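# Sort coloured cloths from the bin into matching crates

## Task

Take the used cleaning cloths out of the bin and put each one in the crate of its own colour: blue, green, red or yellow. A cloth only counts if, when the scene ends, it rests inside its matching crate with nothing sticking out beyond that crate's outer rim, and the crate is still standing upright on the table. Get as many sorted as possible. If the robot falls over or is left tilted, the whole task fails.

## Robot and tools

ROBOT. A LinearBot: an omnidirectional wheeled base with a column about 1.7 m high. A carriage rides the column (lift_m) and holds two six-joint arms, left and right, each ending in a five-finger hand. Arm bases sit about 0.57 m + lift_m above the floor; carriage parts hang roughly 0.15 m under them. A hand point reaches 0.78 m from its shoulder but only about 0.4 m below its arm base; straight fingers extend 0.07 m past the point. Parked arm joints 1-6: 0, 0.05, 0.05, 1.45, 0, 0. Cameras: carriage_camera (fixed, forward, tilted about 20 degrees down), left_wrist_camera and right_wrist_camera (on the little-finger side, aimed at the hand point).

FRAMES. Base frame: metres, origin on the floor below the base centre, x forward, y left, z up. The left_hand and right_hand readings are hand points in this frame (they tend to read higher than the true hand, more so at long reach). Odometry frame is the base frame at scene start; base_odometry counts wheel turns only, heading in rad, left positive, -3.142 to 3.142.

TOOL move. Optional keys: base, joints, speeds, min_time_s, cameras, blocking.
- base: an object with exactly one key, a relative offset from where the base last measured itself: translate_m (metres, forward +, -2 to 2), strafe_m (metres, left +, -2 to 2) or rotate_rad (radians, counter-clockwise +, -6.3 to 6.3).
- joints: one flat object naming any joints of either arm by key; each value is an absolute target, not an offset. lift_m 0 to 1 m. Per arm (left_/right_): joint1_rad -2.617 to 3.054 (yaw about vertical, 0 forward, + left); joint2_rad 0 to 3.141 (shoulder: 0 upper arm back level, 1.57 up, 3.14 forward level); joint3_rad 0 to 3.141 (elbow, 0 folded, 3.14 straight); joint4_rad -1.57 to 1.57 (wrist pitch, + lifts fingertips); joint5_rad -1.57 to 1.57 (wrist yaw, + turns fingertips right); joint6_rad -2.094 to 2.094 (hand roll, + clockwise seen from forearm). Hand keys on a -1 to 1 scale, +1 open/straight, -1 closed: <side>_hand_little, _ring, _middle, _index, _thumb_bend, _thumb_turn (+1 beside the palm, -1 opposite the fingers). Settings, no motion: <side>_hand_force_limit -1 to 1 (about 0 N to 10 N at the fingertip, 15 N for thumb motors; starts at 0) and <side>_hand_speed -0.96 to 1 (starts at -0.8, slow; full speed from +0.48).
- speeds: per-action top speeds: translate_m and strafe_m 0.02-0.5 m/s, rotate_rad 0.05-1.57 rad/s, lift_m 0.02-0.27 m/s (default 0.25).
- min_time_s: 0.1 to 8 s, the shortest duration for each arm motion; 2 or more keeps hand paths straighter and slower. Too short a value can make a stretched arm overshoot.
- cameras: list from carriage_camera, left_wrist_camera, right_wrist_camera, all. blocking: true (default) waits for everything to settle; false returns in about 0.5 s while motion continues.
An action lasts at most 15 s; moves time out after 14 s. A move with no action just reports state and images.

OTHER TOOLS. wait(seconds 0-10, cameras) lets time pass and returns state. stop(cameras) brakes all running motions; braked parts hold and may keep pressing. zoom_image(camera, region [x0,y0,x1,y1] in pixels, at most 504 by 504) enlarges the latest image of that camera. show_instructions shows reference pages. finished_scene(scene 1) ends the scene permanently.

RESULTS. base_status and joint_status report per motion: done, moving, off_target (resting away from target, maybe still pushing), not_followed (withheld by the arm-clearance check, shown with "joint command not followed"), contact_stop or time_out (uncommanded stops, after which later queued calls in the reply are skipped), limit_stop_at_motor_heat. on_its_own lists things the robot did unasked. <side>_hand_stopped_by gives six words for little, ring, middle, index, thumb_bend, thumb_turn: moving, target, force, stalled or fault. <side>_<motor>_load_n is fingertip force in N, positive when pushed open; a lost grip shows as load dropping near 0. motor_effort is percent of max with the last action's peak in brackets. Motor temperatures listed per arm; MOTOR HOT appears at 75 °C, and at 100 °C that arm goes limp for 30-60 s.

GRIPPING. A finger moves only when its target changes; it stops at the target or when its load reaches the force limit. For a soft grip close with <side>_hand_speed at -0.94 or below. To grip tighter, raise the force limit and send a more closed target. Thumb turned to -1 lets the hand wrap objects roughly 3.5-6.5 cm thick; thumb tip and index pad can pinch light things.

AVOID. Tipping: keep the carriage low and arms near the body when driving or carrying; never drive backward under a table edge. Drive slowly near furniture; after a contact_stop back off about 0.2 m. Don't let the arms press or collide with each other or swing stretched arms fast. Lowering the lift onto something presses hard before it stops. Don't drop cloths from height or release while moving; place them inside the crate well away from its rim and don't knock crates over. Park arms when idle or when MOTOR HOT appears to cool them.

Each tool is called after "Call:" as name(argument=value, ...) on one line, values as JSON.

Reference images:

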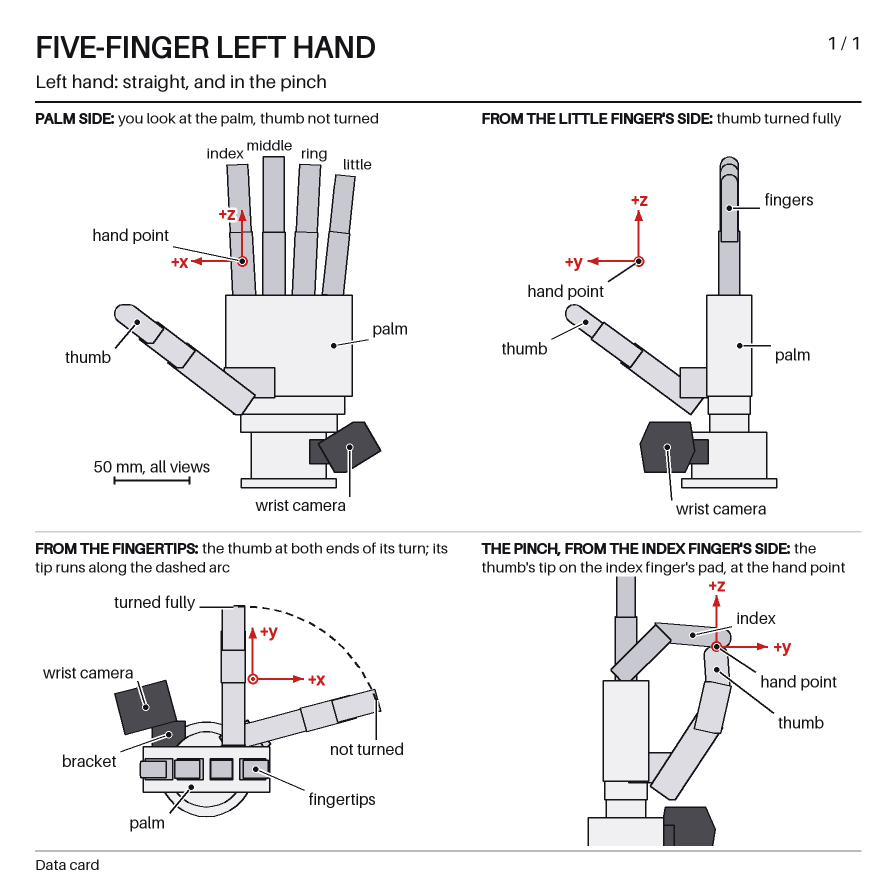

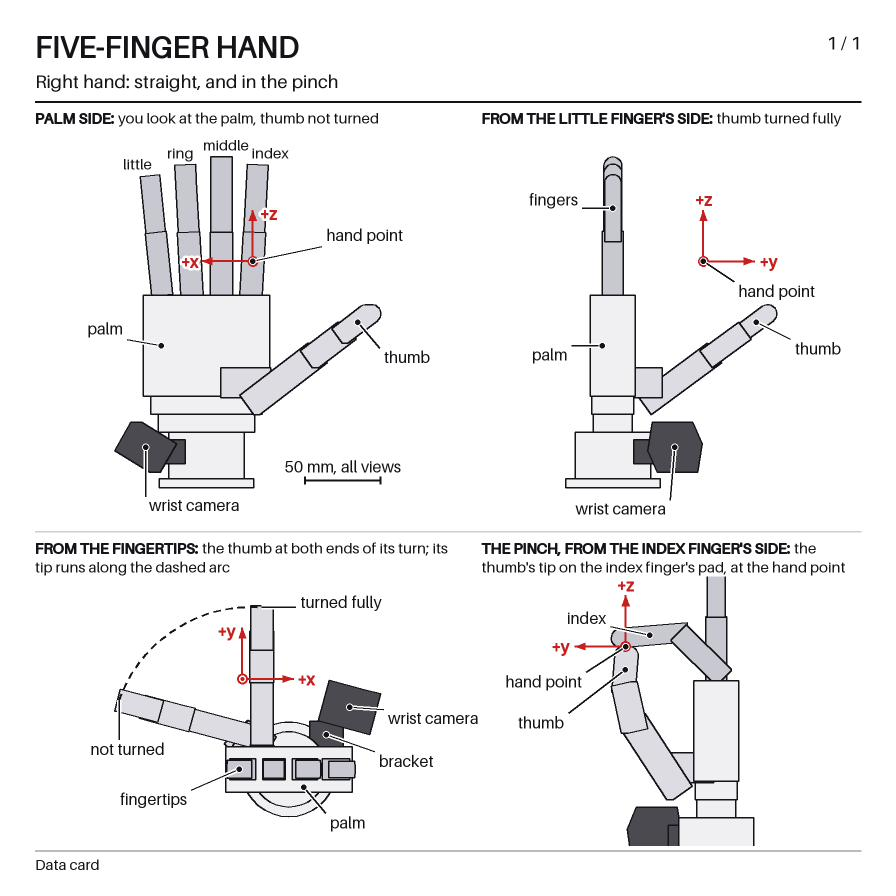

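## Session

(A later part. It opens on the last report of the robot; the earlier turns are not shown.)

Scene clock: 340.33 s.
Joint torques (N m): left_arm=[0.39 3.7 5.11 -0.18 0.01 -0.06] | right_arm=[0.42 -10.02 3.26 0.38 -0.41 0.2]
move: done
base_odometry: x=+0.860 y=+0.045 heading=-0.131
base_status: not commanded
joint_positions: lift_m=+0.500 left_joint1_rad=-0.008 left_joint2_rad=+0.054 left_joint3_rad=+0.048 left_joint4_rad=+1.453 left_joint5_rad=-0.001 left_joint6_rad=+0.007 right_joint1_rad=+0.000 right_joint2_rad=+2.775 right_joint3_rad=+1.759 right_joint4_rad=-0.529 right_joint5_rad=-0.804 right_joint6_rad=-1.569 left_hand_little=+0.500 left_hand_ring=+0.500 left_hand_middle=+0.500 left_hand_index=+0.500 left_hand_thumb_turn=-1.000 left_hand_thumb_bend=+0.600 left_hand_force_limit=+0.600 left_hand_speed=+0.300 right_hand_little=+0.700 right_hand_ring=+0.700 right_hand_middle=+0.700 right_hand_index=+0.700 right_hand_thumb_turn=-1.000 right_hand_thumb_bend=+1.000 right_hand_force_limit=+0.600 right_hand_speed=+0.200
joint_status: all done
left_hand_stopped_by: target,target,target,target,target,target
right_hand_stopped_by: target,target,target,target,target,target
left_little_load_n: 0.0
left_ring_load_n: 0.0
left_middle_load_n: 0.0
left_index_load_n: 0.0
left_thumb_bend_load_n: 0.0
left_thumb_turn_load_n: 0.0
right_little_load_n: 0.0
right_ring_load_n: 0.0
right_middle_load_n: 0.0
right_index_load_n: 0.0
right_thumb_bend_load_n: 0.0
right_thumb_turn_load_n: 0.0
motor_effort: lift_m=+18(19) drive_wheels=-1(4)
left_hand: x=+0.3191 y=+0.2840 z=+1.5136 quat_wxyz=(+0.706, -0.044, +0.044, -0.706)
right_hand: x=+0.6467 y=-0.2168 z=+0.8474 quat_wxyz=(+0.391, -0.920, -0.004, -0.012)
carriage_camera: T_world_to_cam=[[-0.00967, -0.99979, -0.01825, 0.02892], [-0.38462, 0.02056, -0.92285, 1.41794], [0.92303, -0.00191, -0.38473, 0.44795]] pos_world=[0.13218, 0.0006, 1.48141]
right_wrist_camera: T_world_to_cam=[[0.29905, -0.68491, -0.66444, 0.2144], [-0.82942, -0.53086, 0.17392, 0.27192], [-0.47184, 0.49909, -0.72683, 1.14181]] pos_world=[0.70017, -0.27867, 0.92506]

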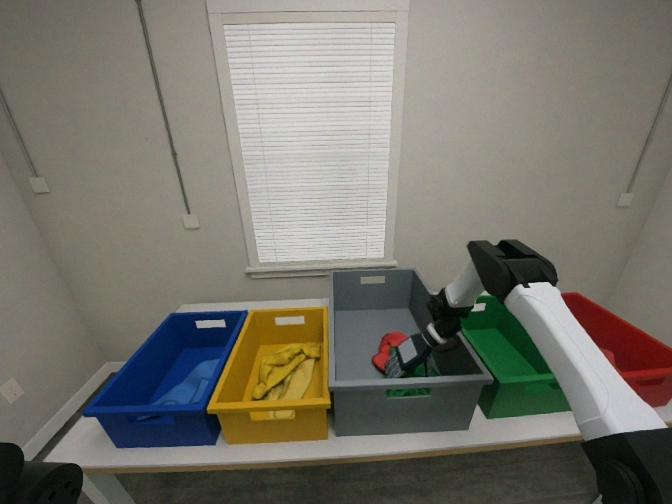

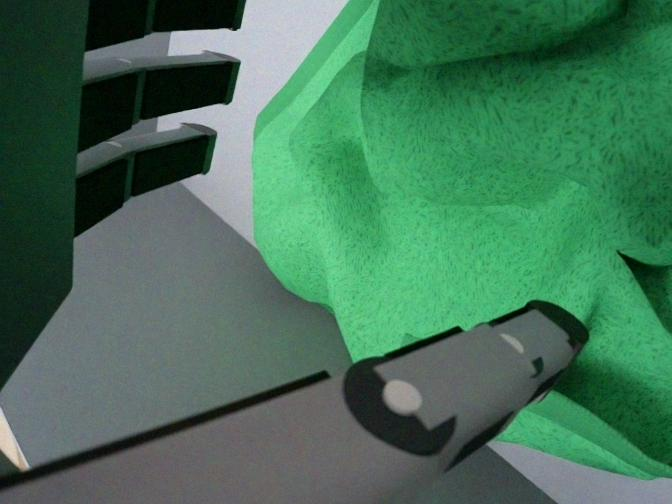

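Call:
move(joints={"lift_m": 0.425, "right_hand_little": 0.8, "right_hand_ring": 0.8, "right_hand_middle": 0.8, "right_hand_index": 0.8}, speeds={"lift_m": 0.08})

Call:
move(joints={"right_hand_little": -0.3, "right_hand_ring": -0.3, "right_hand_middle": -0.3, "right_hand_index": -0.3, "right_hand_thumb_bend": 0.15, "right_hand_speed": -0.5}, cameras=["right_wrist_camera"])

Call:
move(joints={"lift_m": 0.5}, speeds={"lift_m": 0.08}, cameras=["carriage_camera", "right_wrist_camera"])

Call:
zoom_image(camera="carriage_camera", region=[300, 280, 520, 464])

Scene clock: 342.77 s.
Joint torques (N m): left_arm=[0.39 3.69 5.22 -0.17 0.01 -0.06] | right_arm=[0.44 -8.9 3.43 0.57 -0.1 0.09]
move: done
base_odometry: x=+0.860 y=+0.045 heading=-0.131
base_status: not commanded
joint_positions: lift_m=+0.426 left_joint1_rad=-0.008 left_joint2_rad=+0.054 left_joint3_rad=+0.048 left_joint4_rad=+1.453 left_joint5_rad=-0.001 left_joint6_rad=+0.007 right_joint1_rad=+0.000 right_joint2_rad=+2.762 right_joint3_rad=+1.759 right_joint4_rad=-0.549 right_joint5_rad=-0.835 right_joint6_rad=-1.560 left_hand_little=+0.500 left_hand_ring=+0.500 left_hand_middle=+0.500 left_hand_index=+0.500 left_hand_thumb_turn=-1.000 left_hand_thumb_bend=+0.600 left_hand_force_limit=+0.600 left_hand_speed=+0.300 right_hand_little=+0.800 right_hand_ring=+0.800 right_hand_middle=+0.800 right_hand_index=+0.800 right_hand_thumb_turn=-1.000 right_hand_thumb_bend=+1.000 right_hand_force_limit=+0.600 right_hand_speed=+0.200
joint_status: all done
left_hand_stopped_by: target,target,target,target,target,target
right_hand_stopped_by: target,target,target,target,target,target
left_little_load_n: 0.0
left_ring_load_n: 0.0
left_middle_load_n: 0.0
left_index_load_n: 0.0
left_thumb_bend_load_n: 0.5
left_thumb_turn_load_n: 0.0
right_little_load_n: 0.0
right_ring_load_n: 0.0
right_middle_load_n: 0.0
right_index_load_n: 0.0
right_thumb_bend_load_n: 0.5
right_thumb_turn_load_n: -1.0
motor_effort: lift_m=+15(17) drive_wheels=+0(3)
left_hand: x=+0.3191 y=+0.2840 z=+1.4389 quat_wxyz=(+0.706, -0.044, +0.044, -0.706)
right_hand: x=+0.6452 y=-0.2113 z=+0.7816 quat_wxyz=(+0.406, -0.914, +0.001, -0.006)
pictures: none

Scene clock: 344.30 s.
Joint torques (N m): left_arm=[0.4 3.67 5.19 -0.18 0.01 -0.06] | right_arm=[0.02 -8.98 3.37 0.53 -0.28 0.1]
move: off_target
base_odometry: x=+0.860 y=+0.045 heading=-0.131
base_status: not commanded
joint_positions: lift_m=+0.426 left_joint1_rad=-0.008 left_joint2_rad=+0.054 left_joint3_rad=+0.048 left_joint4_rad=+1.453 left_joint5_rad=-0.001 left_joint6_rad=+0.007 right_joint1_rad=+0.005 right_joint2_rad=+2.762 right_joint3_rad=+1.759 right_joint4_rad=-0.539 right_joint5_rad=-0.814 right_joint6_rad=-1.560 left_hand_little=+0.500 left_hand_ring=+0.500 left_hand_middle=+0.500 left_hand_index=+0.500 left_hand_thumb_turn=-1.000 left_hand_thumb_bend=+0.600 left_hand_force_limit=+0.600 left_hand_speed=+0.300 right_hand_little=-0.300 right_hand_ring=-0.294 right_hand_middle=-0.252 right_hand_index=-0.298 right_hand_thumb_turn=-1.000 right_hand_thumb_bend=+0.442 right_hand_force_limit=+0.600 right_hand_speed=-0.500
joint_status: right_hand_middle off_target (ended at -0.252, target -0.300); right_hand_thumb_bend off_target (ended at +0.442, target +0.150); the others done
left_hand_stopped_by: target,target,target,target,target,target
right_hand_stopped_by: target,force,force,target,force,target
left_little_load_n: 0.0
left_ring_load_n: 0.0
left_middle_load_n: 0.0
left_index_load_n: 0.0
left_thumb_bend_load_n: 0.0
left_thumb_turn_load_n: 0.0
right_little_load_n: 0.0
right_ring_load_n: 8.0
right_middle_load_n: 8.5
right_index_load_n: 6.0
right_thumb_bend_load_n: 13.0
right_thumb_turn_load_n: 0.5
motor_effort: lift_m=+14(18) drive_wheels=-2(3)
left_hand: x=+0.3191 y=+0.2840 z=+1.4389 quat_wxyz=(+0.706, -0.044, +0.044, -0.706)
right_hand: x=+0.6471 y=-0.2127 z=+0.7792 quat_wxyz=(+0.396, -0.918, -0.003, -0.010)
right_wrist_camera: T_world_to_cam=[[0.29557, -0.67791, -0.67311, 0.18235], [-0.8291, -0.53206, 0.1718, 0.28753], [-0.47459, 0.50729, -0.71932, 1.08802]] pos_world=[0.70086, -0.27535, 0.85597]

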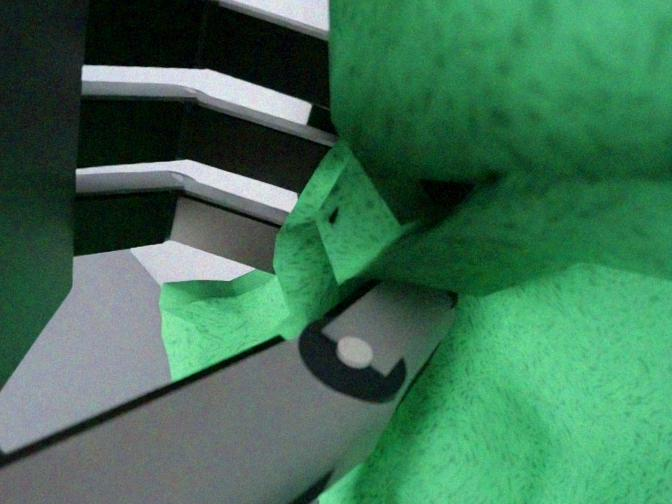

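Scene clock: 345.60 s.
Joint torques (N m): left_arm=[0.39 3.75 5.24 -0.17 0.01 -0.07] | right_arm=[0.03 -9.22 3.49 0.47 -0.34 0.11]
move: done
base_odometry: x=+0.860 y=+0.045 heading=-0.131
base_status: not commanded
joint_positions: lift_m=+0.500 left_joint1_rad=-0.008 left_joint2_rad=+0.053 left_joint3_rad=+0.047 left_joint4_rad=+1.453 left_joint5_rad=-0.001 left_joint6_rad=+0.007 right_joint1_rad=+0.005 right_joint2_rad=+2.766 right_joint3_rad=+1.759 right_joint4_rad=-0.533 right_joint5_rad=-0.809 right_joint6_rad=-1.561 left_hand_little=+0.500 left_hand_ring=+0.500 left_hand_middle=+0.500 left_hand_index=+0.500 left_hand_thumb_turn=-1.000 left_hand_thumb_bend=+0.600 left_hand_force_limit=+0.600 left_hand_speed=+0.300 right_hand_little=-0.300 right_hand_ring=-0.294 right_hand_middle=-0.252 right_hand_index=-0.298 right_hand_thumb_turn=-1.000 right_hand_thumb_bend=+0.442 right_hand_force_limit=+0.600 right_hand_speed=-0.500
joint_status: all done
left_hand_stopped_by: target,target,target,target,target,target
right_hand_stopped_by: target,force,force,target,force,target
left_little_load_n: 0.0
left_ring_load_n: 0.0
left_middle_load_n: 0.0
left_index_load_n: 0.0
left_thumb_bend_load_n: 0.0
left_thumb_turn_load_n: 0.0
right_little_load_n: 0.0
right_ring_load_n: 6.5
right_middle_load_n: 8.5
right_index_load_n: 5.5
right_thumb_bend_load_n: 12.0
right_thumb_turn_load_n: 0.0
motor_effort: lift_m=+22(28) drive_wheels=-1(3)
left_hand: x=+0.3191 y=+0.2840 z=+1.5129 quat_wxyz=(+0.706, -0.044, +0.044, -0.706)
right_hand: x=+0.6475 y=-0.2137 z=+0.8509 quat_wxyz=(+0.393, -0.919, -0.004, -0.011)
carriage_camera: T_world_to_cam=[[-0.00967, -0.99979, -0.01825, 0.0289], [-0.38462, 0.02056, -0.92285, 1.41739], [0.92303, -0.00191, -0.38473, 0.44771]] pos_world=[0.13218, 0.0006, 1.48081]
right_wrist_camera: T_world_to_cam=[[0.29801, -0.68163, -0.66826, 0.2233], [-0.82944, -0.53141, 0.17215, 0.27504], [-0.47246, 0.50298, -0.72373, 1.14184]] pos_world=[0.70106, -0.27596, 0.92826]

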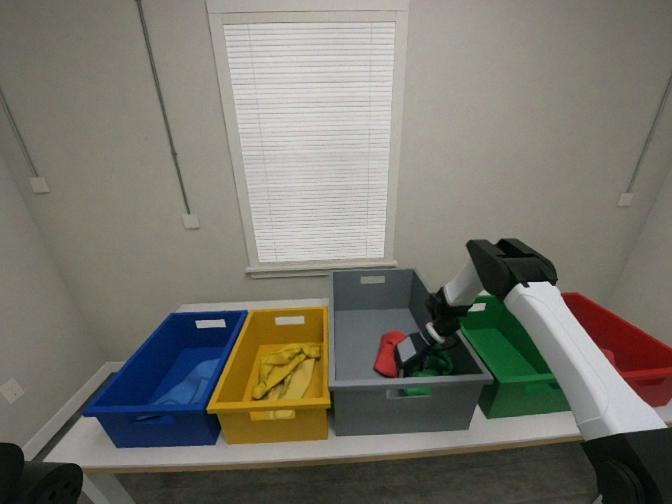

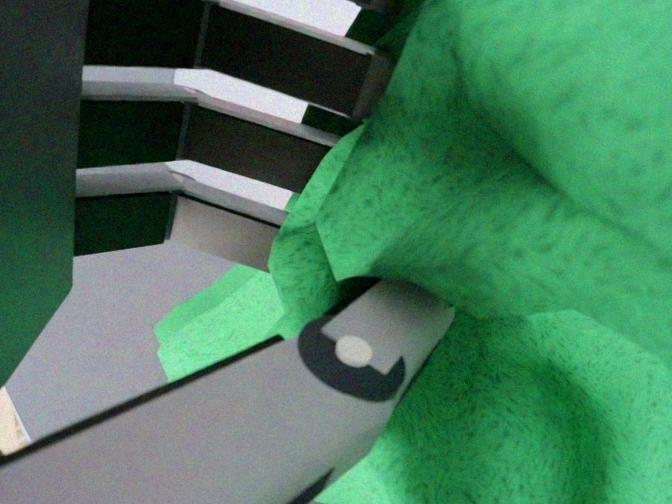

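Scaled by 2.291 from the camera's image (finer frame: 960x720).

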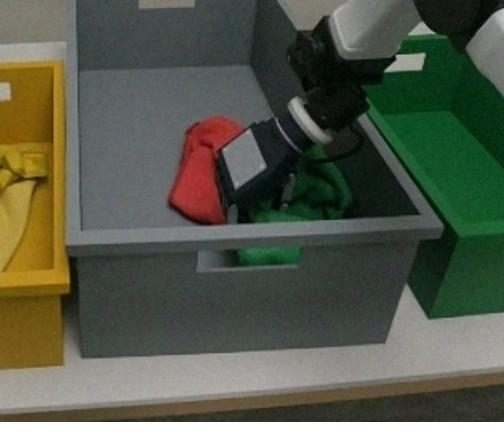

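Red left behind. Lift.

Call:
move(joints={"lift_m": 0.95}, speeds={"lift_m": 0.2}, cameras=["carriage_camera", "right_wrist_camera"])

Call:
zoom_image(camera="carriage_camera", region=[300, 320, 520, 504])

Scene clock: 348.87 s.
Joint torques (N m): left_arm=[0.39 3.7 5.2 -0.18 0.01 -0.07] | right_arm=[-0.01 -9.76 3.44 0.45 -0.38 0.11]
move: done
base_odometry: x=+0.860 y=+0.045 heading=-0.131
base_status: not commanded
joint_positions: lift_m=+0.950 left_joint1_rad=-0.008 left_joint2_rad=+0.053 left_joint3_rad=+0.047 left_joint4_rad=+1.453 left_joint5_rad=-0.001 left_joint6_rad=+0.007 right_joint1_rad=+0.005 right_joint2_rad=+2.772 right_joint3_rad=+1.759 right_joint4_rad=-0.529 right_joint5_rad=-0.806 right_joint6_rad=-1.561 left_hand_little=+0.500 left_hand_ring=+0.500 left_hand_middle=+0.500 left_hand_index=+0.500 left_hand_thumb_turn=-1.000 left_hand_thumb_bend=+0.600 left_hand_force_limit=+0.600 left_hand_speed=+0.300 right_hand_little=-0.300 right_hand_ring=-0.294 right_hand_middle=-0.252 right_hand_index=-0.298 right_hand_thumb_turn=-1.000 right_hand_thumb_bend=+0.442 right_hand_force_limit=+0.600 right_hand_speed=-0.500
joint_status: all done
left_hand_stopped_by: target,target,target,target,target,target
right_hand_stopped_by: target,force,force,target,force,target
left_little_load_n: 0.0
left_ring_load_n: 0.0
left_middle_load_n: 0.0
left_index_load_n: 0.0
left_thumb_bend_load_n: 0.0
left_thumb_turn_load_n: 0.0
right_little_load_n: 0.0
right_ring_load_n: 6.5
right_middle_load_n: 8.0
right_index_load_n: 5.5
right_thumb_bend_load_n: 12.0
right_thumb_turn_load_n: 0.0
motor_effort: lift_m=+23(29) drive_wheels=-3(3)
left_hand: x=+0.3191 y=+0.2840 z=+1.9629 quat_wxyz=(+0.706, -0.044, +0.044, -0.706)
right_hand: x=+0.6465 y=-0.2142 z=+1.2983 quat_wxyz=(+0.392, -0.920, -0.003, -0.010)
carriage_camera: T_world_to_cam=[[-0.00967, -0.99979, -0.01825, 0.03712], [-0.38462, 0.02056, -0.92285, 1.83267], [0.92303, -0.00191, -0.38473, 0.62084]] pos_world=[0.13218, 0.0006, 1.93081]
right_wrist_camera: T_world_to_cam=[[0.29644, -0.6837, -0.66684, 0.52092], [-0.82907, -0.53083, 0.1757, 0.19213], [-0.4741, 0.50077, -0.72419, 1.46654]] pos_world=[0.70016, -0.27626, 1.37567]

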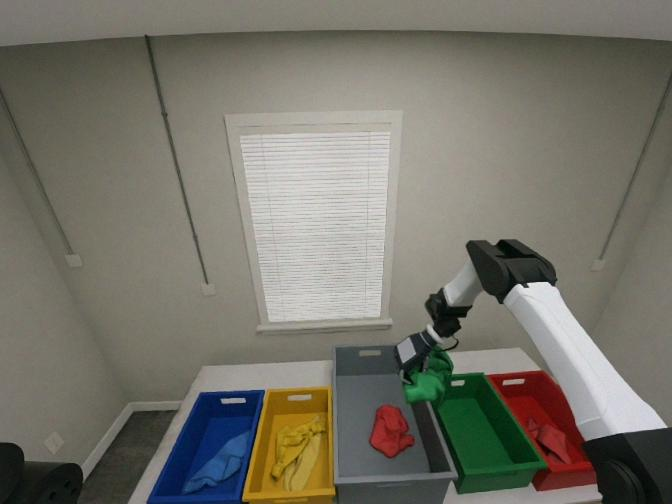

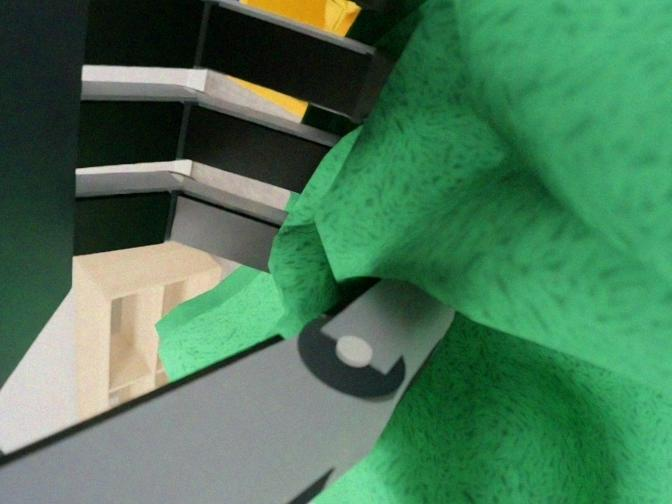

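Scaled by 2.291 from the camera's image (finer frame: 960x720).

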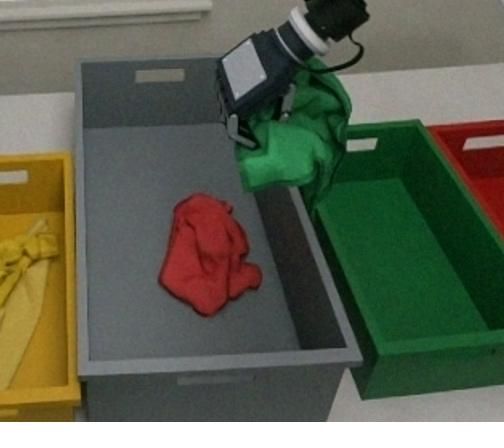

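Call:
move(base={"strafe_m": -0.33}, speeds={"strafe_m": 0.25})

Call:
move(base={"translate_m": 0.05}, joints={"lift_m": 0.65}, cameras=["carriage_camera", "right_wrist_camera"])

Scene clock: 352.23 s.
Joint torques (N m): left_arm=[0.28 3.71 5.22 -0.19 0.02 -0.06] | right_arm=[0.25 -9.77 3.3 0.45 -0.39 0.11]
move: done
base_odometry: x=+0.816 y=-0.282 heading=-0.131
base_status: done
joint_positions: lift_m=+0.950 left_joint1_rad=-0.007 left_joint2_rad=+0.053 left_joint3_rad=+0.047 left_joint4_rad=+1.453 left_joint5_rad=-0.001 left_joint6_rad=+0.007 right_joint1_rad=+0.002 right_joint2_rad=+2.772 right_joint3_rad=+1.759 right_joint4_rad=-0.529 right_joint5_rad=-0.805 right_joint6_rad=-1.561 left_hand_little=+0.500 left_hand_ring=+0.500 left_hand_middle=+0.500 left_hand_index=+0.500 left_hand_thumb_turn=-1.000 left_hand_thumb_bend=+0.600 left_hand_force_limit=+0.600 left_hand_speed=+0.300 right_hand_little=-0.300 right_hand_ring=-0.294 right_hand_middle=-0.252 right_hand_index=-0.298 right_hand_thumb_turn=-1.000 right_hand_thumb_bend=+0.442 right_hand_force_limit=+0.600 right_hand_speed=-0.500
joint_status: not commanded
left_hand_stopped_by: target,target,target,target,target,target
right_hand_stopped_by: target,force,force,target,force,target
left_little_load_n: 0.0
left_ring_load_n: 0.0
left_middle_load_n: 0.0
left_index_load_n: 0.0
left_thumb_bend_load_n: 0.0
left_thumb_turn_load_n: 0.0
right_little_load_n: 0.0
right_ring_load_n: 6.5
right_middle_load_n: 8.5
right_index_load_n: 5.5
right_thumb_bend_load_n: 12.5
right_thumb_turn_load_n: 0.0
motor_effort: lift_m=+21(25) drive_wheels=-1(7)
left_hand: x=+0.3191 y=+0.2842 z=+1.9629 quat_wxyz=(+0.706, -0.044, +0.044, -0.706)
right_hand: x=+0.6468 y=-0.2154 z=+1.2982 quat_wxyz=(+0.392, -0.920, -0.002, -0.011)
pictures: none

Scene clock: 353.97 s.
Joint torques (N m): left_arm=[0.34 3.77 5.29 -0.16 0.01 -0.07] | right_arm=[0.24 -9.81 3.37 0.47 -0.43 0.11]
move: done
base_odometry: x=+0.866 y=-0.289 heading=-0.132
base_status: done
joint_positions: lift_m=+0.650 left_joint1_rad=-0.007 left_joint2_rad=+0.053 left_joint3_rad=+0.047 left_joint4_rad=+1.452 left_joint5_rad=-0.001 left_joint6_rad=+0.007 right_joint1_rad=+0.002 right_joint2_rad=+2.773 right_joint3_rad=+1.759 right_joint4_rad=-0.530 right_joint5_rad=-0.803 right_joint6_rad=-1.561 left_hand_little=+0.500 left_hand_ring=+0.500 left_hand_middle=+0.500 left_hand_index=+0.500 left_hand_thumb_turn=-1.000 left_hand_thumb_bend=+0.600 left_hand_force_limit=+0.600 left_hand_speed=+0.300 right_hand_little=-0.300 right_hand_ring=-0.294 right_hand_middle=-0.252 right_hand_index=-0.298 right_hand_thumb_turn=-1.000 right_hand_thumb_bend=+0.442 right_hand_force_limit=+0.600 right_hand_speed=-0.500
joint_status: all done
left_hand_stopped_by: target,target,target,target,target,target
right_hand_stopped_by: target,force,force,target,force,target
left_little_load_n: 0.5
left_ring_load_n: 0.0
left_middle_load_n: 0.0
left_index_load_n: 0.0
left_thumb_bend_load_n: 0.5
left_thumb_turn_load_n: 0.0
right_little_load_n: 0.0
right_ring_load_n: 7.0
right_middle_load_n: 8.0
right_index_load_n: 5.0
right_thumb_bend_load_n: 12.5
right_thumb_turn_load_n: 0.0
motor_effort: lift_m=+18(21) drive_wheels=-4(9)
left_hand: x=+0.3195 y=+0.2842 z=+1.6633 quat_wxyz=(+0.706, -0.044, +0.044, -0.706)
right_hand: x=+0.6463 y=-0.2158 z=+0.9983 quat_wxyz=(+0.391, -0.920, -0.002, -0.010)
carriage_camera: T_world_to_cam=[[-0.00967, -0.99979, -0.01825, 0.03165], [-0.38462, 0.02056, -0.92285, 1.55637], [0.92303, -0.00191, -0.38473, 0.50565]] pos_world=[0.13218, 0.0006, 1.63141]
right_wrist_camera: T_world_to_cam=[[0.29358, -0.68603, -0.66572, 0.32012], [-0.83026, -0.52814, 0.17811, 0.24284], [-0.47379, 0.50043, -0.72463, 1.25017]] pos_world=[0.69996, -0.27776, 1.07578]

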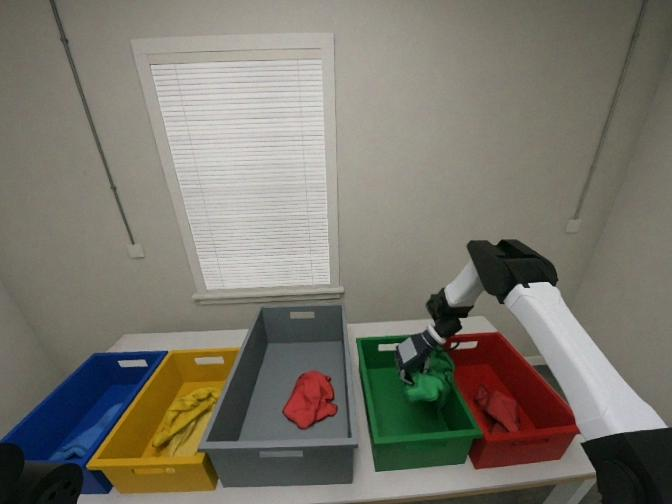

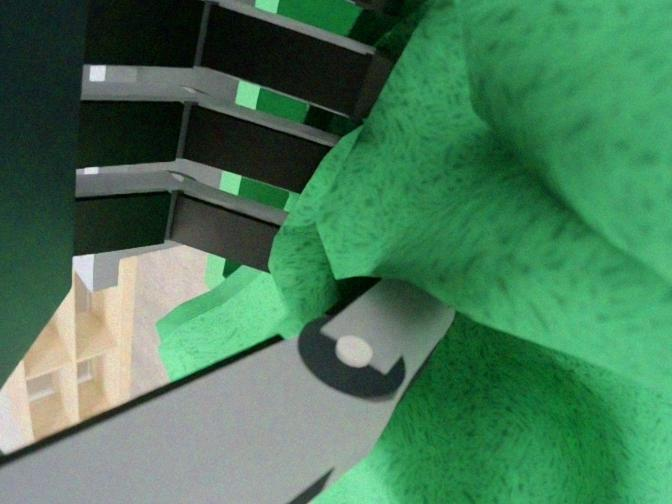

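Call:
move(joints={"lift_m": 0.53}, speeds={"lift_m": 0.12}, cameras=["carriage_camera"])

Call:
zoom_image(camera="carriage_camera", region=[320, 280, 540, 464])

Scene clock: 356.23 s.
Joint torques (N m): left_arm=[0.34 3.75 5.26 -0.18 0.02 -0.06] | right_arm=[0.24 -9.89 3.33 0.43 -0.4 0.11]
move: done
base_odometry: x=+0.866 y=-0.289 heading=-0.132
base_status: not commanded
joint_positions: lift_m=+0.530 left_joint1_rad=-0.007 left_joint2_rad=+0.053 left_joint3_rad=+0.047 left_joint4_rad=+1.453 left_joint5_rad=-0.001 left_joint6_rad=+0.007 right_joint1_rad=+0.002 right_joint2_rad=+2.774 right_joint3_rad=+1.759 right_joint4_rad=-0.530 right_joint5_rad=-0.803 right_joint6_rad=-1.561 left_hand_little=+0.500 left_hand_ring=+0.500 left_hand_middle=+0.500 left_hand_index=+0.500 left_hand_thumb_turn=-1.000 left_hand_thumb_bend=+0.600 left_hand_force_limit=+0.600 left_hand_speed=+0.300 right_hand_little=-0.300 right_hand_ring=-0.294 right_hand_middle=-0.252 right_hand_index=-0.298 right_hand_thumb_turn=-1.000 right_hand_thumb_bend=+0.442 right_hand_force_limit=+0.600 right_hand_speed=-0.500
joint_status: all done
left_hand_stopped_by: target,target,target,target,target,target
right_hand_stopped_by: target,force,force,target,force,target
left_little_load_n: 0.0
left_ring_load_n: 0.0
left_middle_load_n: 0.0
left_index_load_n: 0.0
left_thumb_bend_load_n: 0.0
left_thumb_turn_load_n: 0.0
right_little_load_n: 0.0
right_ring_load_n: 6.5
right_middle_load_n: 8.5
right_index_load_n: 5.5
right_thumb_bend_load_n: 12.0
right_thumb_turn_load_n: 0.0
motor_effort: lift_m=+20(20) drive_wheels=-4(6)
left_hand: x=+0.3193 y=+0.2842 z=+1.5433 quat_wxyz=(+0.706, -0.044, +0.044, -0.706)
right_hand: x=+0.6462 y=-0.2158 z=+0.8780 quat_wxyz=(+0.391, -0.920, -0.002, -0.010)
carriage_camera: T_world_to_cam=[[-0.00967, -0.99979, -0.01825, 0.02946], [-0.38462, 0.02056, -0.92285, 1.44563], [0.92303, -0.00191, -0.38473, 0.45949]] pos_world=[0.13218, 0.0006, 1.51141]

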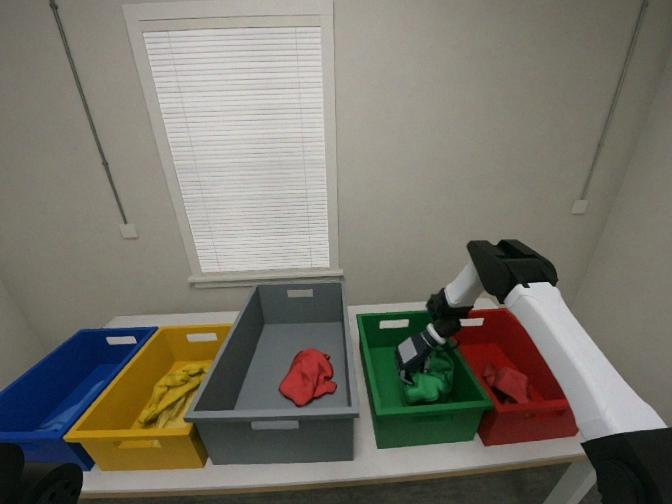

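Scaled by 2.291 from the camera's image (finer frame: 960x720).

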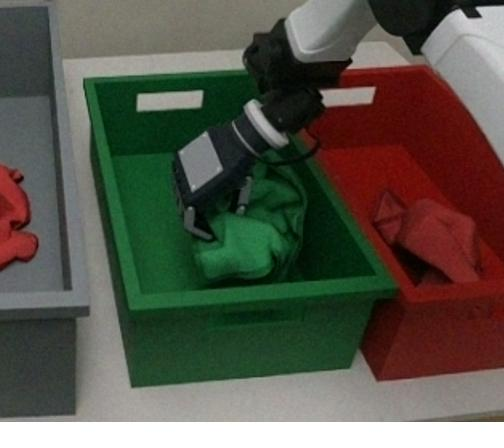

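Inside. Release.

Call:
move(joints={"right_hand_little": 0.5, "right_hand_ring": 0.5, "right_hand_middle": 0.5, "right_hand_index": 0.5, "right_hand_thumb_bend": 0.9, "right_hand_speed": 0.2, "lift_m": 0.51}, speeds={"lift_m": 0.08})

Call:
move(joints={"lift_m": 0.85}, speeds={"lift_m": 0.15}, cameras=["carriage_camera", "right_wrist_camera"])

Call:
zoom_image(camera="carriage_camera", region=[240, 320, 500, 504])

Scene clock: 357.50 s.
Joint torques (N m): left_arm=[0.34 3.82 5.27 -0.17 0.02 -0.07] | right_arm=[0.12 -9.91 3.23 0.36 -0.43 0.11]
move: done
base_odometry: x=+0.866 y=-0.289 heading=-0.132
base_status: not commanded
joint_positions: lift_m=+0.510 left_joint1_rad=-0.007 left_joint2_rad=+0.052 left_joint3_rad=+0.047 left_joint4_rad=+1.453 left_joint5_rad=-0.001 left_joint6_rad=+0.007 right_joint1_rad=+0.002 right_joint2_rad=+2.774 right_joint3_rad=+1.759 right_joint4_rad=-0.528 right_joint5_rad=-0.803 right_joint6_rad=-1.561 left_hand_little=+0.500 left_hand_ring=+0.500 left_hand_middle=+0.500 left_hand_index=+0.500 left_hand_thumb_turn=-1.000 left_hand_thumb_bend=+0.600 left_hand_force_limit=+0.600 left_hand_speed=+0.300 right_hand_little=+0.500 right_hand_ring=+0.500 right_hand_middle=+0.500 right_hand_index=+0.500 right_hand_thumb_turn=-1.000 right_hand_thumb_bend=+0.900 right_hand_force_limit=+0.600 right_hand_speed=+0.200
joint_status: all done
left_hand_stopped_by: target,target,target,target,target,target
right_hand_stopped_by: target,target,target,target,target,target
left_little_load_n: 0.0
left_ring_load_n: 0.0
left_middle_load_n: 0.0
left_index_load_n: 0.0
left_thumb_bend_load_n: 0.0
left_thumb_turn_load_n: 0.0
right_little_load_n: 0.0
right_ring_load_n: 0.0
right_middle_load_n: 0.5
right_index_load_n: 0.0
right_thumb_bend_load_n: 0.0
right_thumb_turn_load_n: 0.0
motor_effort: lift_m=+19(19) drive_wheels=+3(6)
left_hand: x=+0.3191 y=+0.2842 z=+1.5233 quat_wxyz=(+0.706, -0.044, +0.044, -0.706)
right_hand: x=+0.6465 y=-0.2159 z=+0.8579 quat_wxyz=(+0.391, -0.920, -0.002, -0.010)
pictures: none

Scene clock: 360.20 s.
Joint torques (N m): left_arm=[0.34 3.82 5.24 -0.18 0.02 -0.07] | right_arm=[0.21 -9.96 3.38 0.44 -0.41 0.11]
move: done
base_odometry: x=+0.866 y=-0.289 heading=-0.132
base_status: not commanded
joint_positions: lift_m=+0.850 left_joint1_rad=-0.007 left_joint2_rad=+0.052 left_joint3_rad=+0.047 left_joint4_rad=+1.453 left_joint5_rad=-0.001 left_joint6_rad=+0.007 right_joint1_rad=+0.002 right_joint2_rad=+2.775 right_joint3_rad=+1.759 right_joint4_rad=-0.529 right_joint5_rad=-0.803 right_joint6_rad=-1.561 left_hand_little=+0.500 left_hand_ring=+0.500 left_hand_middle=+0.500 left_hand_index=+0.500 left_hand_thumb_turn=-1.000 left_hand_thumb_bend=+0.600 left_hand_force_limit=+0.600 left_hand_speed=+0.300 right_hand_little=+0.500 right_hand_ring=+0.500 right_hand_middle=+0.500 right_hand_index=+0.500 right_hand_thumb_turn=-1.000 right_hand_thumb_bend=+0.900 right_hand_force_limit=+0.600 right_hand_speed=+0.200
joint_status: all done
left_hand_stopped_by: target,target,target,target,target,target
right_hand_stopped_by: target,target,target,target,target,target
left_little_load_n: 0.0
left_ring_load_n: 0.0
left_middle_load_n: 0.0
left_index_load_n: 0.0
left_thumb_bend_load_n: 0.0
left_thumb_turn_load_n: 0.0
right_little_load_n: 0.0
right_ring_load_n: 0.0
right_middle_load_n: 0.0
right_index_load_n: 0.0
right_thumb_bend_load_n: 0.0
right_thumb_turn_load_n: 0.0
motor_effort: lift_m=+23(30) drive_wheels=+1(5)
left_hand: x=+0.3190 y=+0.2842 z=+1.8628 quat_wxyz=(+0.706, -0.044, +0.043, -0.706)
right_hand: x=+0.6460 y=-0.2159 z=+1.1969 quat_wxyz=(+0.391, -0.920, -0.002, -0.010)
carriage_camera: T_world_to_cam=[[-0.00967, -0.99979, -0.01825, 0.03529], [-0.38462, 0.02056, -0.92285, 1.74039], [0.92303, -0.00191, -0.38473, 0.58237]] pos_world=[0.13218, 0.0006, 1.83081]
right_wrist_camera: T_world_to_cam=[[0.29296, -0.68655, -0.66545, 0.45223], [-0.83015, -0.52794, 0.17922, 0.20575], [-0.47436, 0.49992, -0.72461, 1.39415]] pos_world=[0.69966, -0.27786, 1.27428]

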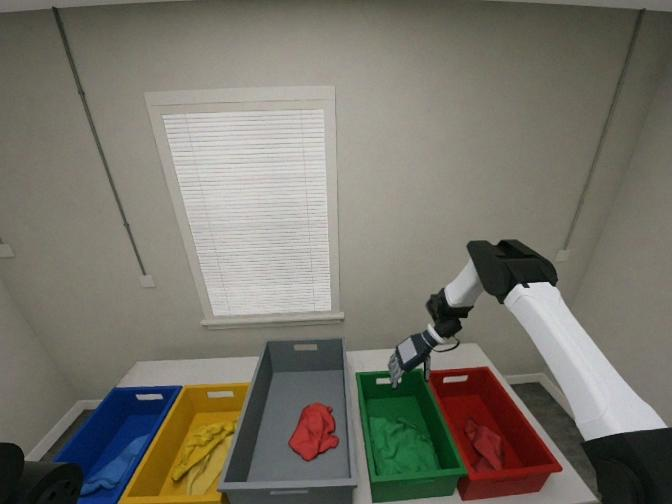

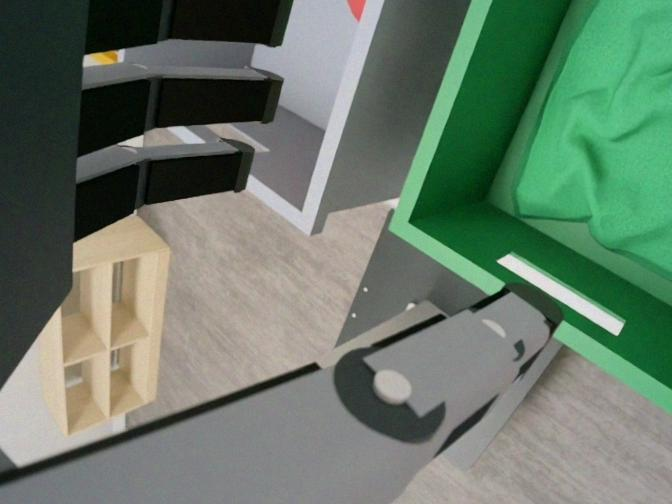

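Scaled by 1.938 from the camera's image (finer frame: 960x720).

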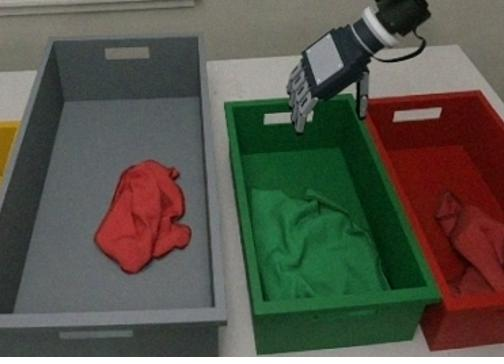

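Call:
move(base={"strafe_m": 0.313}, speeds={"strafe_m": 0.3})

Call:
move(base={"translate_m": 0.06}, joints={"lift_m": 0.6, "right_hand_little": 0.8, "right_hand_ring": 0.8, "right_hand_middle": 0.8, "right_hand_index": 0.8, "right_hand_thumb_bend": 1.0}, cameras=["carriage_camera", "right_wrist_camera"])

Scene clock: 364.13 s.
Joint torques (N m): left_arm=[0.29 3.79 5.24 -0.19 0.02 -0.07] | right_arm=[-0.01 -9.98 3.33 0.42 -0.44 0.11]
Motor temperatures (°C): left_arm=[28 41 42 39 27 28] | right_arm=[29 49 39 36 27 27]
move: done
base_odometry: x=+0.907 y=+0.021 heading=-0.132
base_status: done
joint_positions: lift_m=+0.850 left_joint1_rad=-0.006 left_joint2_rad=+0.052 left_joint3_rad=+0.047 left_joint4_rad=+1.453 left_joint5_rad=-0.001 left_joint6_rad=+0.007 right_joint1_rad=+0.004 right_joint2_rad=+2.775 right_joint3_rad=+1.759 right_joint4_rad=-0.529 right_joint5_rad=-0.803 right_joint6_rad=-1.561 left_hand_little=+0.500 left_hand_ring=+0.500 left_hand_middle=+0.500 left_hand_index=+0.500 left_hand_thumb_turn=-1.000 left_hand_thumb_bend=+0.600 left_hand_force_limit=+0.600 left_hand_speed=+0.300 right_hand_little=+0.500 right_hand_ring=+0.500 right_hand_middle=+0.500 right_hand_index=+0.500 right_hand_thumb_turn=-1.000 right_hand_thumb_bend=+0.900 right_hand_force_limit=+0.600 right_hand_speed=+0.200
joint_status: not commanded
left_hand_stopped_by: target,target,target,target,target,target
right_hand_stopped_by: target,target,target,target,target,target
left_little_load_n: 0.0
left_ring_load_n: 0.0
left_middle_load_n: 0.0
left_index_load_n: 0.0
left_thumb_bend_load_n: 0.0
left_thumb_turn_load_n: 0.0
right_little_load_n: 0.0
right_ring_load_n: 0.0
right_middle_load_n: 0.0
right_index_load_n: 0.0
right_thumb_bend_load_n: 0.0
right_thumb_turn_load_n: 0.0
motor_effort: lift_m=+23(26) drive_wheels=+1(8)
left_hand: x=+0.3189 y=+0.2842 z=+1.8628 quat_wxyz=(+0.706, -0.044, +0.043, -0.706)
right_hand: x=+0.6458 y=-0.2153 z=+1.1969 quat_wxyz=(+0.391, -0.920, -0.002, -0.009)
pictures: none

Scene clock: 365.67 s.
Joint torques (N m): left_arm=[0.29 3.84 5.27 -0.12 0.02 -0.07] | right_arm=[0.14 -9.88 3.37 0.4 -0.43 0.11]
move: done
base_odometry: x=+0.967 y=+0.014 heading=-0.132
base_status: done
joint_positions: lift_m=+0.600 left_joint1_rad=-0.006 left_joint2_rad=+0.052 left_joint3_rad=+0.046 left_joint4_rad=+1.448 left_joint5_rad=-0.001 left_joint6_rad=+0.007 right_joint1_rad=+0.004 right_joint2_rad=+2.775 right_joint3_rad=+1.758 right_joint4_rad=-0.530 right_joint5_rad=-0.803 right_joint6_rad=-1.561 left_hand_little=+0.500 left_hand_ring=+0.500 left_hand_middle=+0.500 left_hand_index=+0.500 left_hand_thumb_turn=-1.000 left_hand_thumb_bend=+0.600 left_hand_force_limit=+0.600 left_hand_speed=+0.300 right_hand_little=+0.800 right_hand_ring=+0.800 right_hand_middle=+0.800 right_hand_index=+0.800 right_hand_thumb_turn=-1.000 right_hand_thumb_bend=+1.000 right_hand_force_limit=+0.600 right_hand_speed=+0.200
joint_status: all done
left_hand_stopped_by: target,target,target,target,target,target
right_hand_stopped_by: target,target,target,target,target,target
left_little_load_n: 0.0
left_ring_load_n: 0.0
left_middle_load_n: 0.0
left_index_load_n: 0.0
left_thumb_bend_load_n: 0.0
left_thumb_turn_load_n: 0.0
right_little_load_n: 0.0
right_ring_load_n: 0.0
right_middle_load_n: -0.5
right_index_load_n: 0.0
right_thumb_bend_load_n: 0.0
right_thumb_turn_load_n: 0.0
motor_effort: lift_m=+18(18) drive_wheels=-3(11)
left_hand: x=+0.3203 y=+0.2842 z=+1.6128 quat_wxyz=(+0.706, -0.045, +0.045, -0.705)
right_hand: x=+0.6452 y=-0.2153 z=+0.9473 quat_wxyz=(+0.391, -0.920, -0.002, -0.008)
carriage_camera: T_world_to_cam=[[-0.00967, -0.99979, -0.01825, 0.03074], [-0.38462, 0.02056, -0.92285, 1.51023], [0.92303, -0.00191, -0.38473, 0.48642]] pos_world=[0.13218, 0.0006, 1.58141]
right_wrist_camera: T_world_to_cam=[[0.29279, -0.68607, -0.66602, 0.2876], [-0.82901, -0.52923, 0.18072, 0.24781], [-0.47647, 0.49922, -0.72371, 1.21294]] pos_world=[0.69915, -0.27706, 1.02459]

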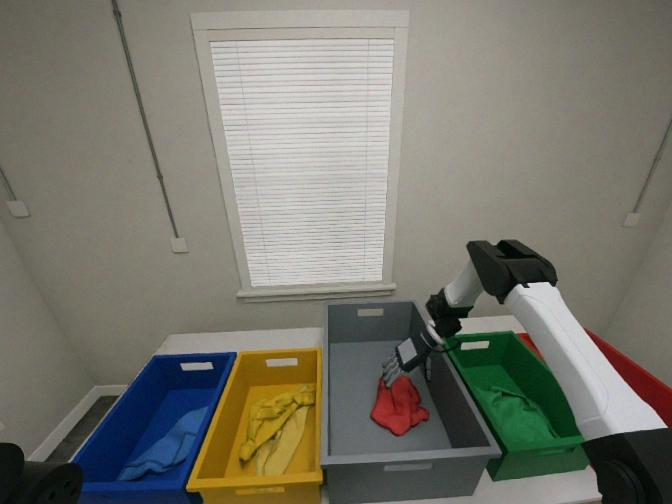

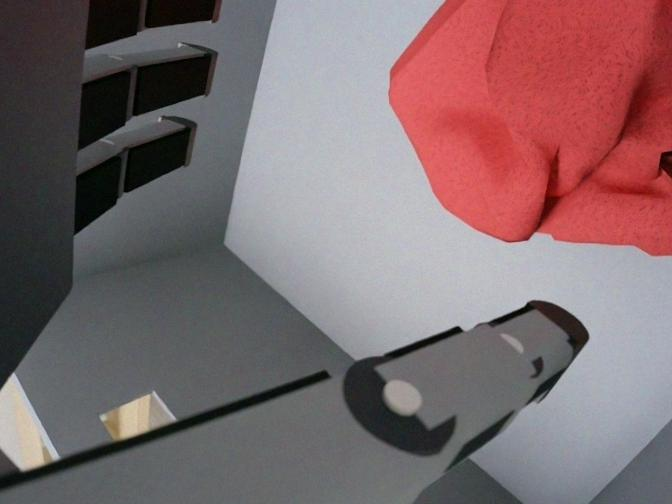

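Call:
move(joints={"lift_m": 0.5})

Call:
move(joints={"lift_m": 0.418}, speeds={"lift_m": 0.08})

Call:
move(joints={"right_hand_little": -0.3, "right_hand_ring": -0.3, "right_hand_middle": -0.3, "right_hand_index": -0.3, "right_hand_thumb_bend": 0.15, "right_hand_speed": -0.5})

Call:
move(joints={"lift_m": 0.55}, speeds={"lift_m": 0.1}, cameras=["carriage_camera", "right_wrist_camera"])

Scene clock: 367.17 s.
Joint torques (N m): left_arm=[0.29 3.89 5.27 -0.15 0.02 -0.06] | right_arm=[0.13 -9.96 3.47 0.41 -0.43 0.11]
move: done
base_odometry: x=+0.967 y=+0.014 heading=-0.132
base_status: not commanded
joint_positions: lift_m=+0.500 left_joint1_rad=-0.006 left_joint2_rad=+0.052 left_joint3_rad=+0.046 left_joint4_rad=+1.450 left_joint5_rad=-0.001 left_joint6_rad=+0.007 right_joint1_rad=+0.004 right_joint2_rad=+2.775 right_joint3_rad=+1.757 right_joint4_rad=-0.530 right_joint5_rad=-0.802 right_joint6_rad=-1.561 left_hand_little=+0.500 left_hand_ring=+0.500 left_hand_middle=+0.500 left_hand_index=+0.500 left_hand_thumb_turn=-1.000 left_hand_thumb_bend=+0.600 left_hand_force_limit=+0.600 left_hand_speed=+0.300 right_hand_little=+0.800 right_hand_ring=+0.800 right_hand_middle=+0.800 right_hand_index=+0.800 right_hand_thumb_turn=-1.000 right_hand_thumb_bend=+1.000 right_hand_force_limit=+0.600 right_hand_speed=+0.200
joint_status: all done
left_hand_stopped_by: target,target,target,target,target,target
right_hand_stopped_by: target,target,target,target,target,target
left_little_load_n: 0.0
left_ring_load_n: 0.0
left_middle_load_n: -0.5
left_index_load_n: 0.0
left_thumb_bend_load_n: 0.5
left_thumb_turn_load_n: 0.0
right_little_load_n: 0.0
right_ring_load_n: 0.0
right_middle_load_n: 0.0
right_index_load_n: 0.0
right_thumb_bend_load_n: 0.0
right_thumb_turn_load_n: 0.0
motor_effort: lift_m=+18(20) drive_wheels=-3(5)
left_hand: x=+0.3200 y=+0.2842 z=+1.5129 quat_wxyz=(+0.706, -0.045, +0.045, -0.705)
right_hand: x=+0.6450 y=-0.2153 z=+0.8471 quat_wxyz=(+0.390, -0.921, -0.002, -0.008)
pictures: none

Scene clock: 368.57 s.
Joint torques (N m): left_arm=[0.29 3.81 5.3 -0.17 0.01 -0.06] | right_arm=[-1.1 -10.03 3.32 0.67 0.28 0.11]
move: done
base_odometry: x=+0.967 y=+0.014 heading=-0.132
base_status: not commanded
joint_positions: lift_m=+0.418 left_joint1_rad=-0.006 left_joint2_rad=+0.052 left_joint3_rad=+0.046 left_joint4_rad=+1.452 left_joint5_rad=-0.001 left_joint6_rad=+0.007 right_joint1_rad=+0.019 right_joint2_rad=+2.775 right_joint3_rad=+1.757 right_joint4_rad=-0.560 right_joint5_rad=-0.872 right_joint6_rad=-1.561 left_hand_little=+0.500 left_hand_ring=+0.500 left_hand_middle=+0.500 left_hand_index=+0.500 left_hand_thumb_turn=-1.000 left_hand_thumb_bend=+0.600 left_hand_force_limit=+0.600 left_hand_speed=+0.300 right_hand_little=+0.800 right_hand_ring=+0.800 right_hand_middle=+0.800 right_hand_index=+0.800 right_hand_thumb_turn=-1.000 right_hand_thumb_bend=+1.000 right_hand_force_limit=+0.600 right_hand_speed=+0.200
joint_status: all done
left_hand_stopped_by: target,target,target,target,target,target
right_hand_stopped_by: target,target,target,target,target,target
left_little_load_n: 0.0
left_ring_load_n: 0.0
left_middle_load_n: 0.0
left_index_load_n: 0.0
left_thumb_bend_load_n: 0.0
left_thumb_turn_load_n: 0.0
right_little_load_n: 0.0
right_ring_load_n: 0.0
right_middle_load_n: 0.0
right_index_load_n: 2.5
right_thumb_bend_load_n: 0.0
right_thumb_turn_load_n: -0.5
motor_effort: lift_m=+18(19) drive_wheels=+3(5)
left_hand: x=+0.3193 y=+0.2842 z=+1.4314 quat_wxyz=(+0.706, -0.044, +0.044, -0.706)
right_hand: x=+0.6354 y=-0.1967 z=+0.7735 quat_wxyz=(+0.422, -0.906, -0.003, +0.009)
pictures: none

Scene clock: 370.10 s.
Joint torques (N m): left_arm=[0.29 3.82 5.29 -0.17 0.02 -0.06] | right_arm=[-1.06 -9.98 3.37 0.6 0.49 0.11]
move: off_target
base_odometry: x=+0.967 y=+0.014 heading=-0.132
base_status: not commanded
joint_positions: lift_m=+0.418 left_joint1_rad=-0.006 left_joint2_rad=+0.052 left_joint3_rad=+0.046 left_joint4_rad=+1.453 left_joint5_rad=-0.001 left_joint6_rad=+0.007 right_joint1_rad=+0.019 right_joint2_rad=+2.775 right_joint3_rad=+1.757 right_joint4_rad=-0.551 right_joint5_rad=-0.893 right_joint6_rad=-1.561 left_hand_little=+0.500 left_hand_ring=+0.500 left_hand_middle=+0.500 left_hand_index=+0.500 left_hand_thumb_turn=-1.000 left_hand_thumb_bend=+0.600 left_hand_force_limit=+0.600 left_hand_speed=+0.300 right_hand_little=-0.300 right_hand_ring=-0.300 right_hand_middle=-0.292 right_hand_index=-0.299 right_hand_thumb_turn=-1.000 right_hand_thumb_bend=+0.348 right_hand_force_limit=+0.600 right_hand_speed=-0.500
joint_status: right_hand_thumb_bend off_target (ended at +0.348, target +0.150); the others done
left_hand_stopped_by: target,target,target,target,target,target
right_hand_stopped_by: target,target,force,target,force,target
left_little_load_n: 0.0
left_ring_load_n: 0.0
left_middle_load_n: 0.0
left_index_load_n: 0.0
left_thumb_bend_load_n: 0.0
left_thumb_turn_load_n: 0.0
right_little_load_n: 0.5
right_ring_load_n: 1.0
right_middle_load_n: 11.0
right_index_load_n: 5.5
right_thumb_bend_load_n: 12.0
right_thumb_turn_load_n: 0.5
motor_effort: lift_m=+15(19) drive_wheels=+3(5)
left_hand: x=+0.3192 y=+0.2842 z=+1.4314 quat_wxyz=(+0.706, -0.044, +0.044, -0.706)
right_hand: x=+0.6378 y=-0.1935 z=+0.7755 quat_wxyz=(+0.432, -0.902, -0.005, +0.005)
pictures: none

Scene clock: 371.80 s.
Joint torques (N m): left_arm=[0.29 3.75 5.31 -0.17 0.02 -0.06] | right_arm=[0.2 -9.94 3.43 0.5 -0.36 0.11]
move: done
base_odometry: x=+0.967 y=+0.014 heading=-0.132
base_status: not commanded
joint_positions: lift_m=+0.550 left_joint1_rad=-0.006 left_joint2_rad=+0.052 left_joint3_rad=+0.046 left_joint4_rad=+1.453 left_joint5_rad=-0.001 left_joint6_rad=+0.007 right_joint1_rad=+0.003 right_joint2_rad=+2.775 right_joint3_rad=+1.757 right_joint4_rad=-0.536 right_joint5_rad=-0.809 right_joint6_rad=-1.561 left_hand_little=+0.500 left_hand_ring=+0.500 left_hand_middle=+0.500 left_hand_index=+0.500 left_hand_thumb_turn=-1.000 left_hand_thumb_bend=+0.600 left_hand_force_limit=+0.600 left_hand_speed=+0.300 right_hand_little=-0.300 right_hand_ring=-0.300 right_hand_middle=-0.292 right_hand_index=-0.299 right_hand_thumb_turn=-1.000 right_hand_thumb_bend=+0.348 right_hand_force_limit=+0.600 right_hand_speed=-0.500
joint_status: all done
left_hand_stopped_by: target,target,target,target,target,target
right_hand_stopped_by: target,target,force,target,force,target
left_little_load_n: 0.0
left_ring_load_n: 0.0
left_middle_load_n: 0.0
left_index_load_n: 0.0
left_thumb_bend_load_n: 0.0
left_thumb_turn_load_n: 0.0
right_little_load_n: 0.0
right_ring_load_n: 0.5
right_middle_load_n: 10.5
right_index_load_n: 4.0
right_thumb_bend_load_n: 11.5
right_thumb_turn_load_n: 0.5
motor_effort: lift_m=+21(28) drive_wheels=+2(6)
left_hand: x=+0.3191 y=+0.2842 z=+1.5627 quat_wxyz=(+0.706, -0.044, +0.044, -0.706)
right_hand: x=+0.6435 y=-0.2145 z=+0.8973 quat_wxyz=(+0.393, -0.919, +0.000, -0.006)
carriage_camera: T_world_to_cam=[[-0.00967, -0.99979, -0.01825, 0.02982], [-0.38462, 0.02056, -0.92285, 1.46353], [0.92303, -0.00191, -0.38473, 0.46695]] pos_world=[0.13218, 0.0006, 1.53081]
right_wrist_camera: T_world_to_cam=[[0.28797, -0.68226, -0.67201, 0.2646], [-0.82815, -0.52979, 0.18299, 0.25312], [-0.48087, 0.50384, -0.71758, 1.17395]] pos_world=[0.69794, -0.27685, 0.9739]

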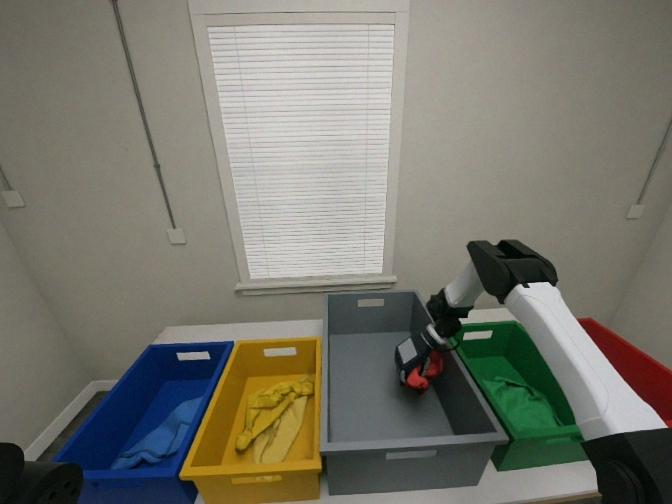

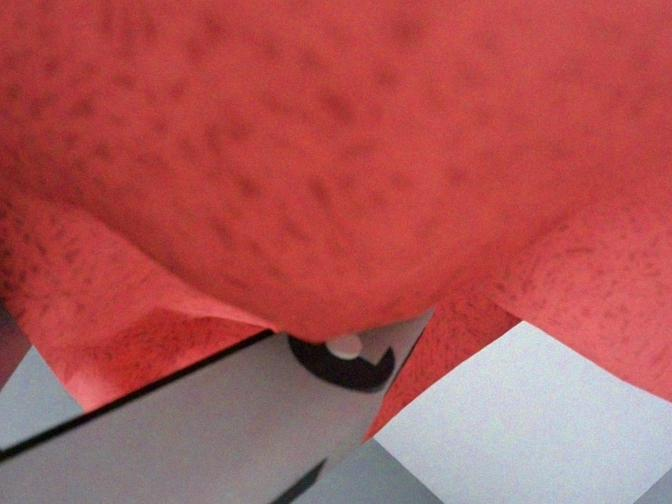

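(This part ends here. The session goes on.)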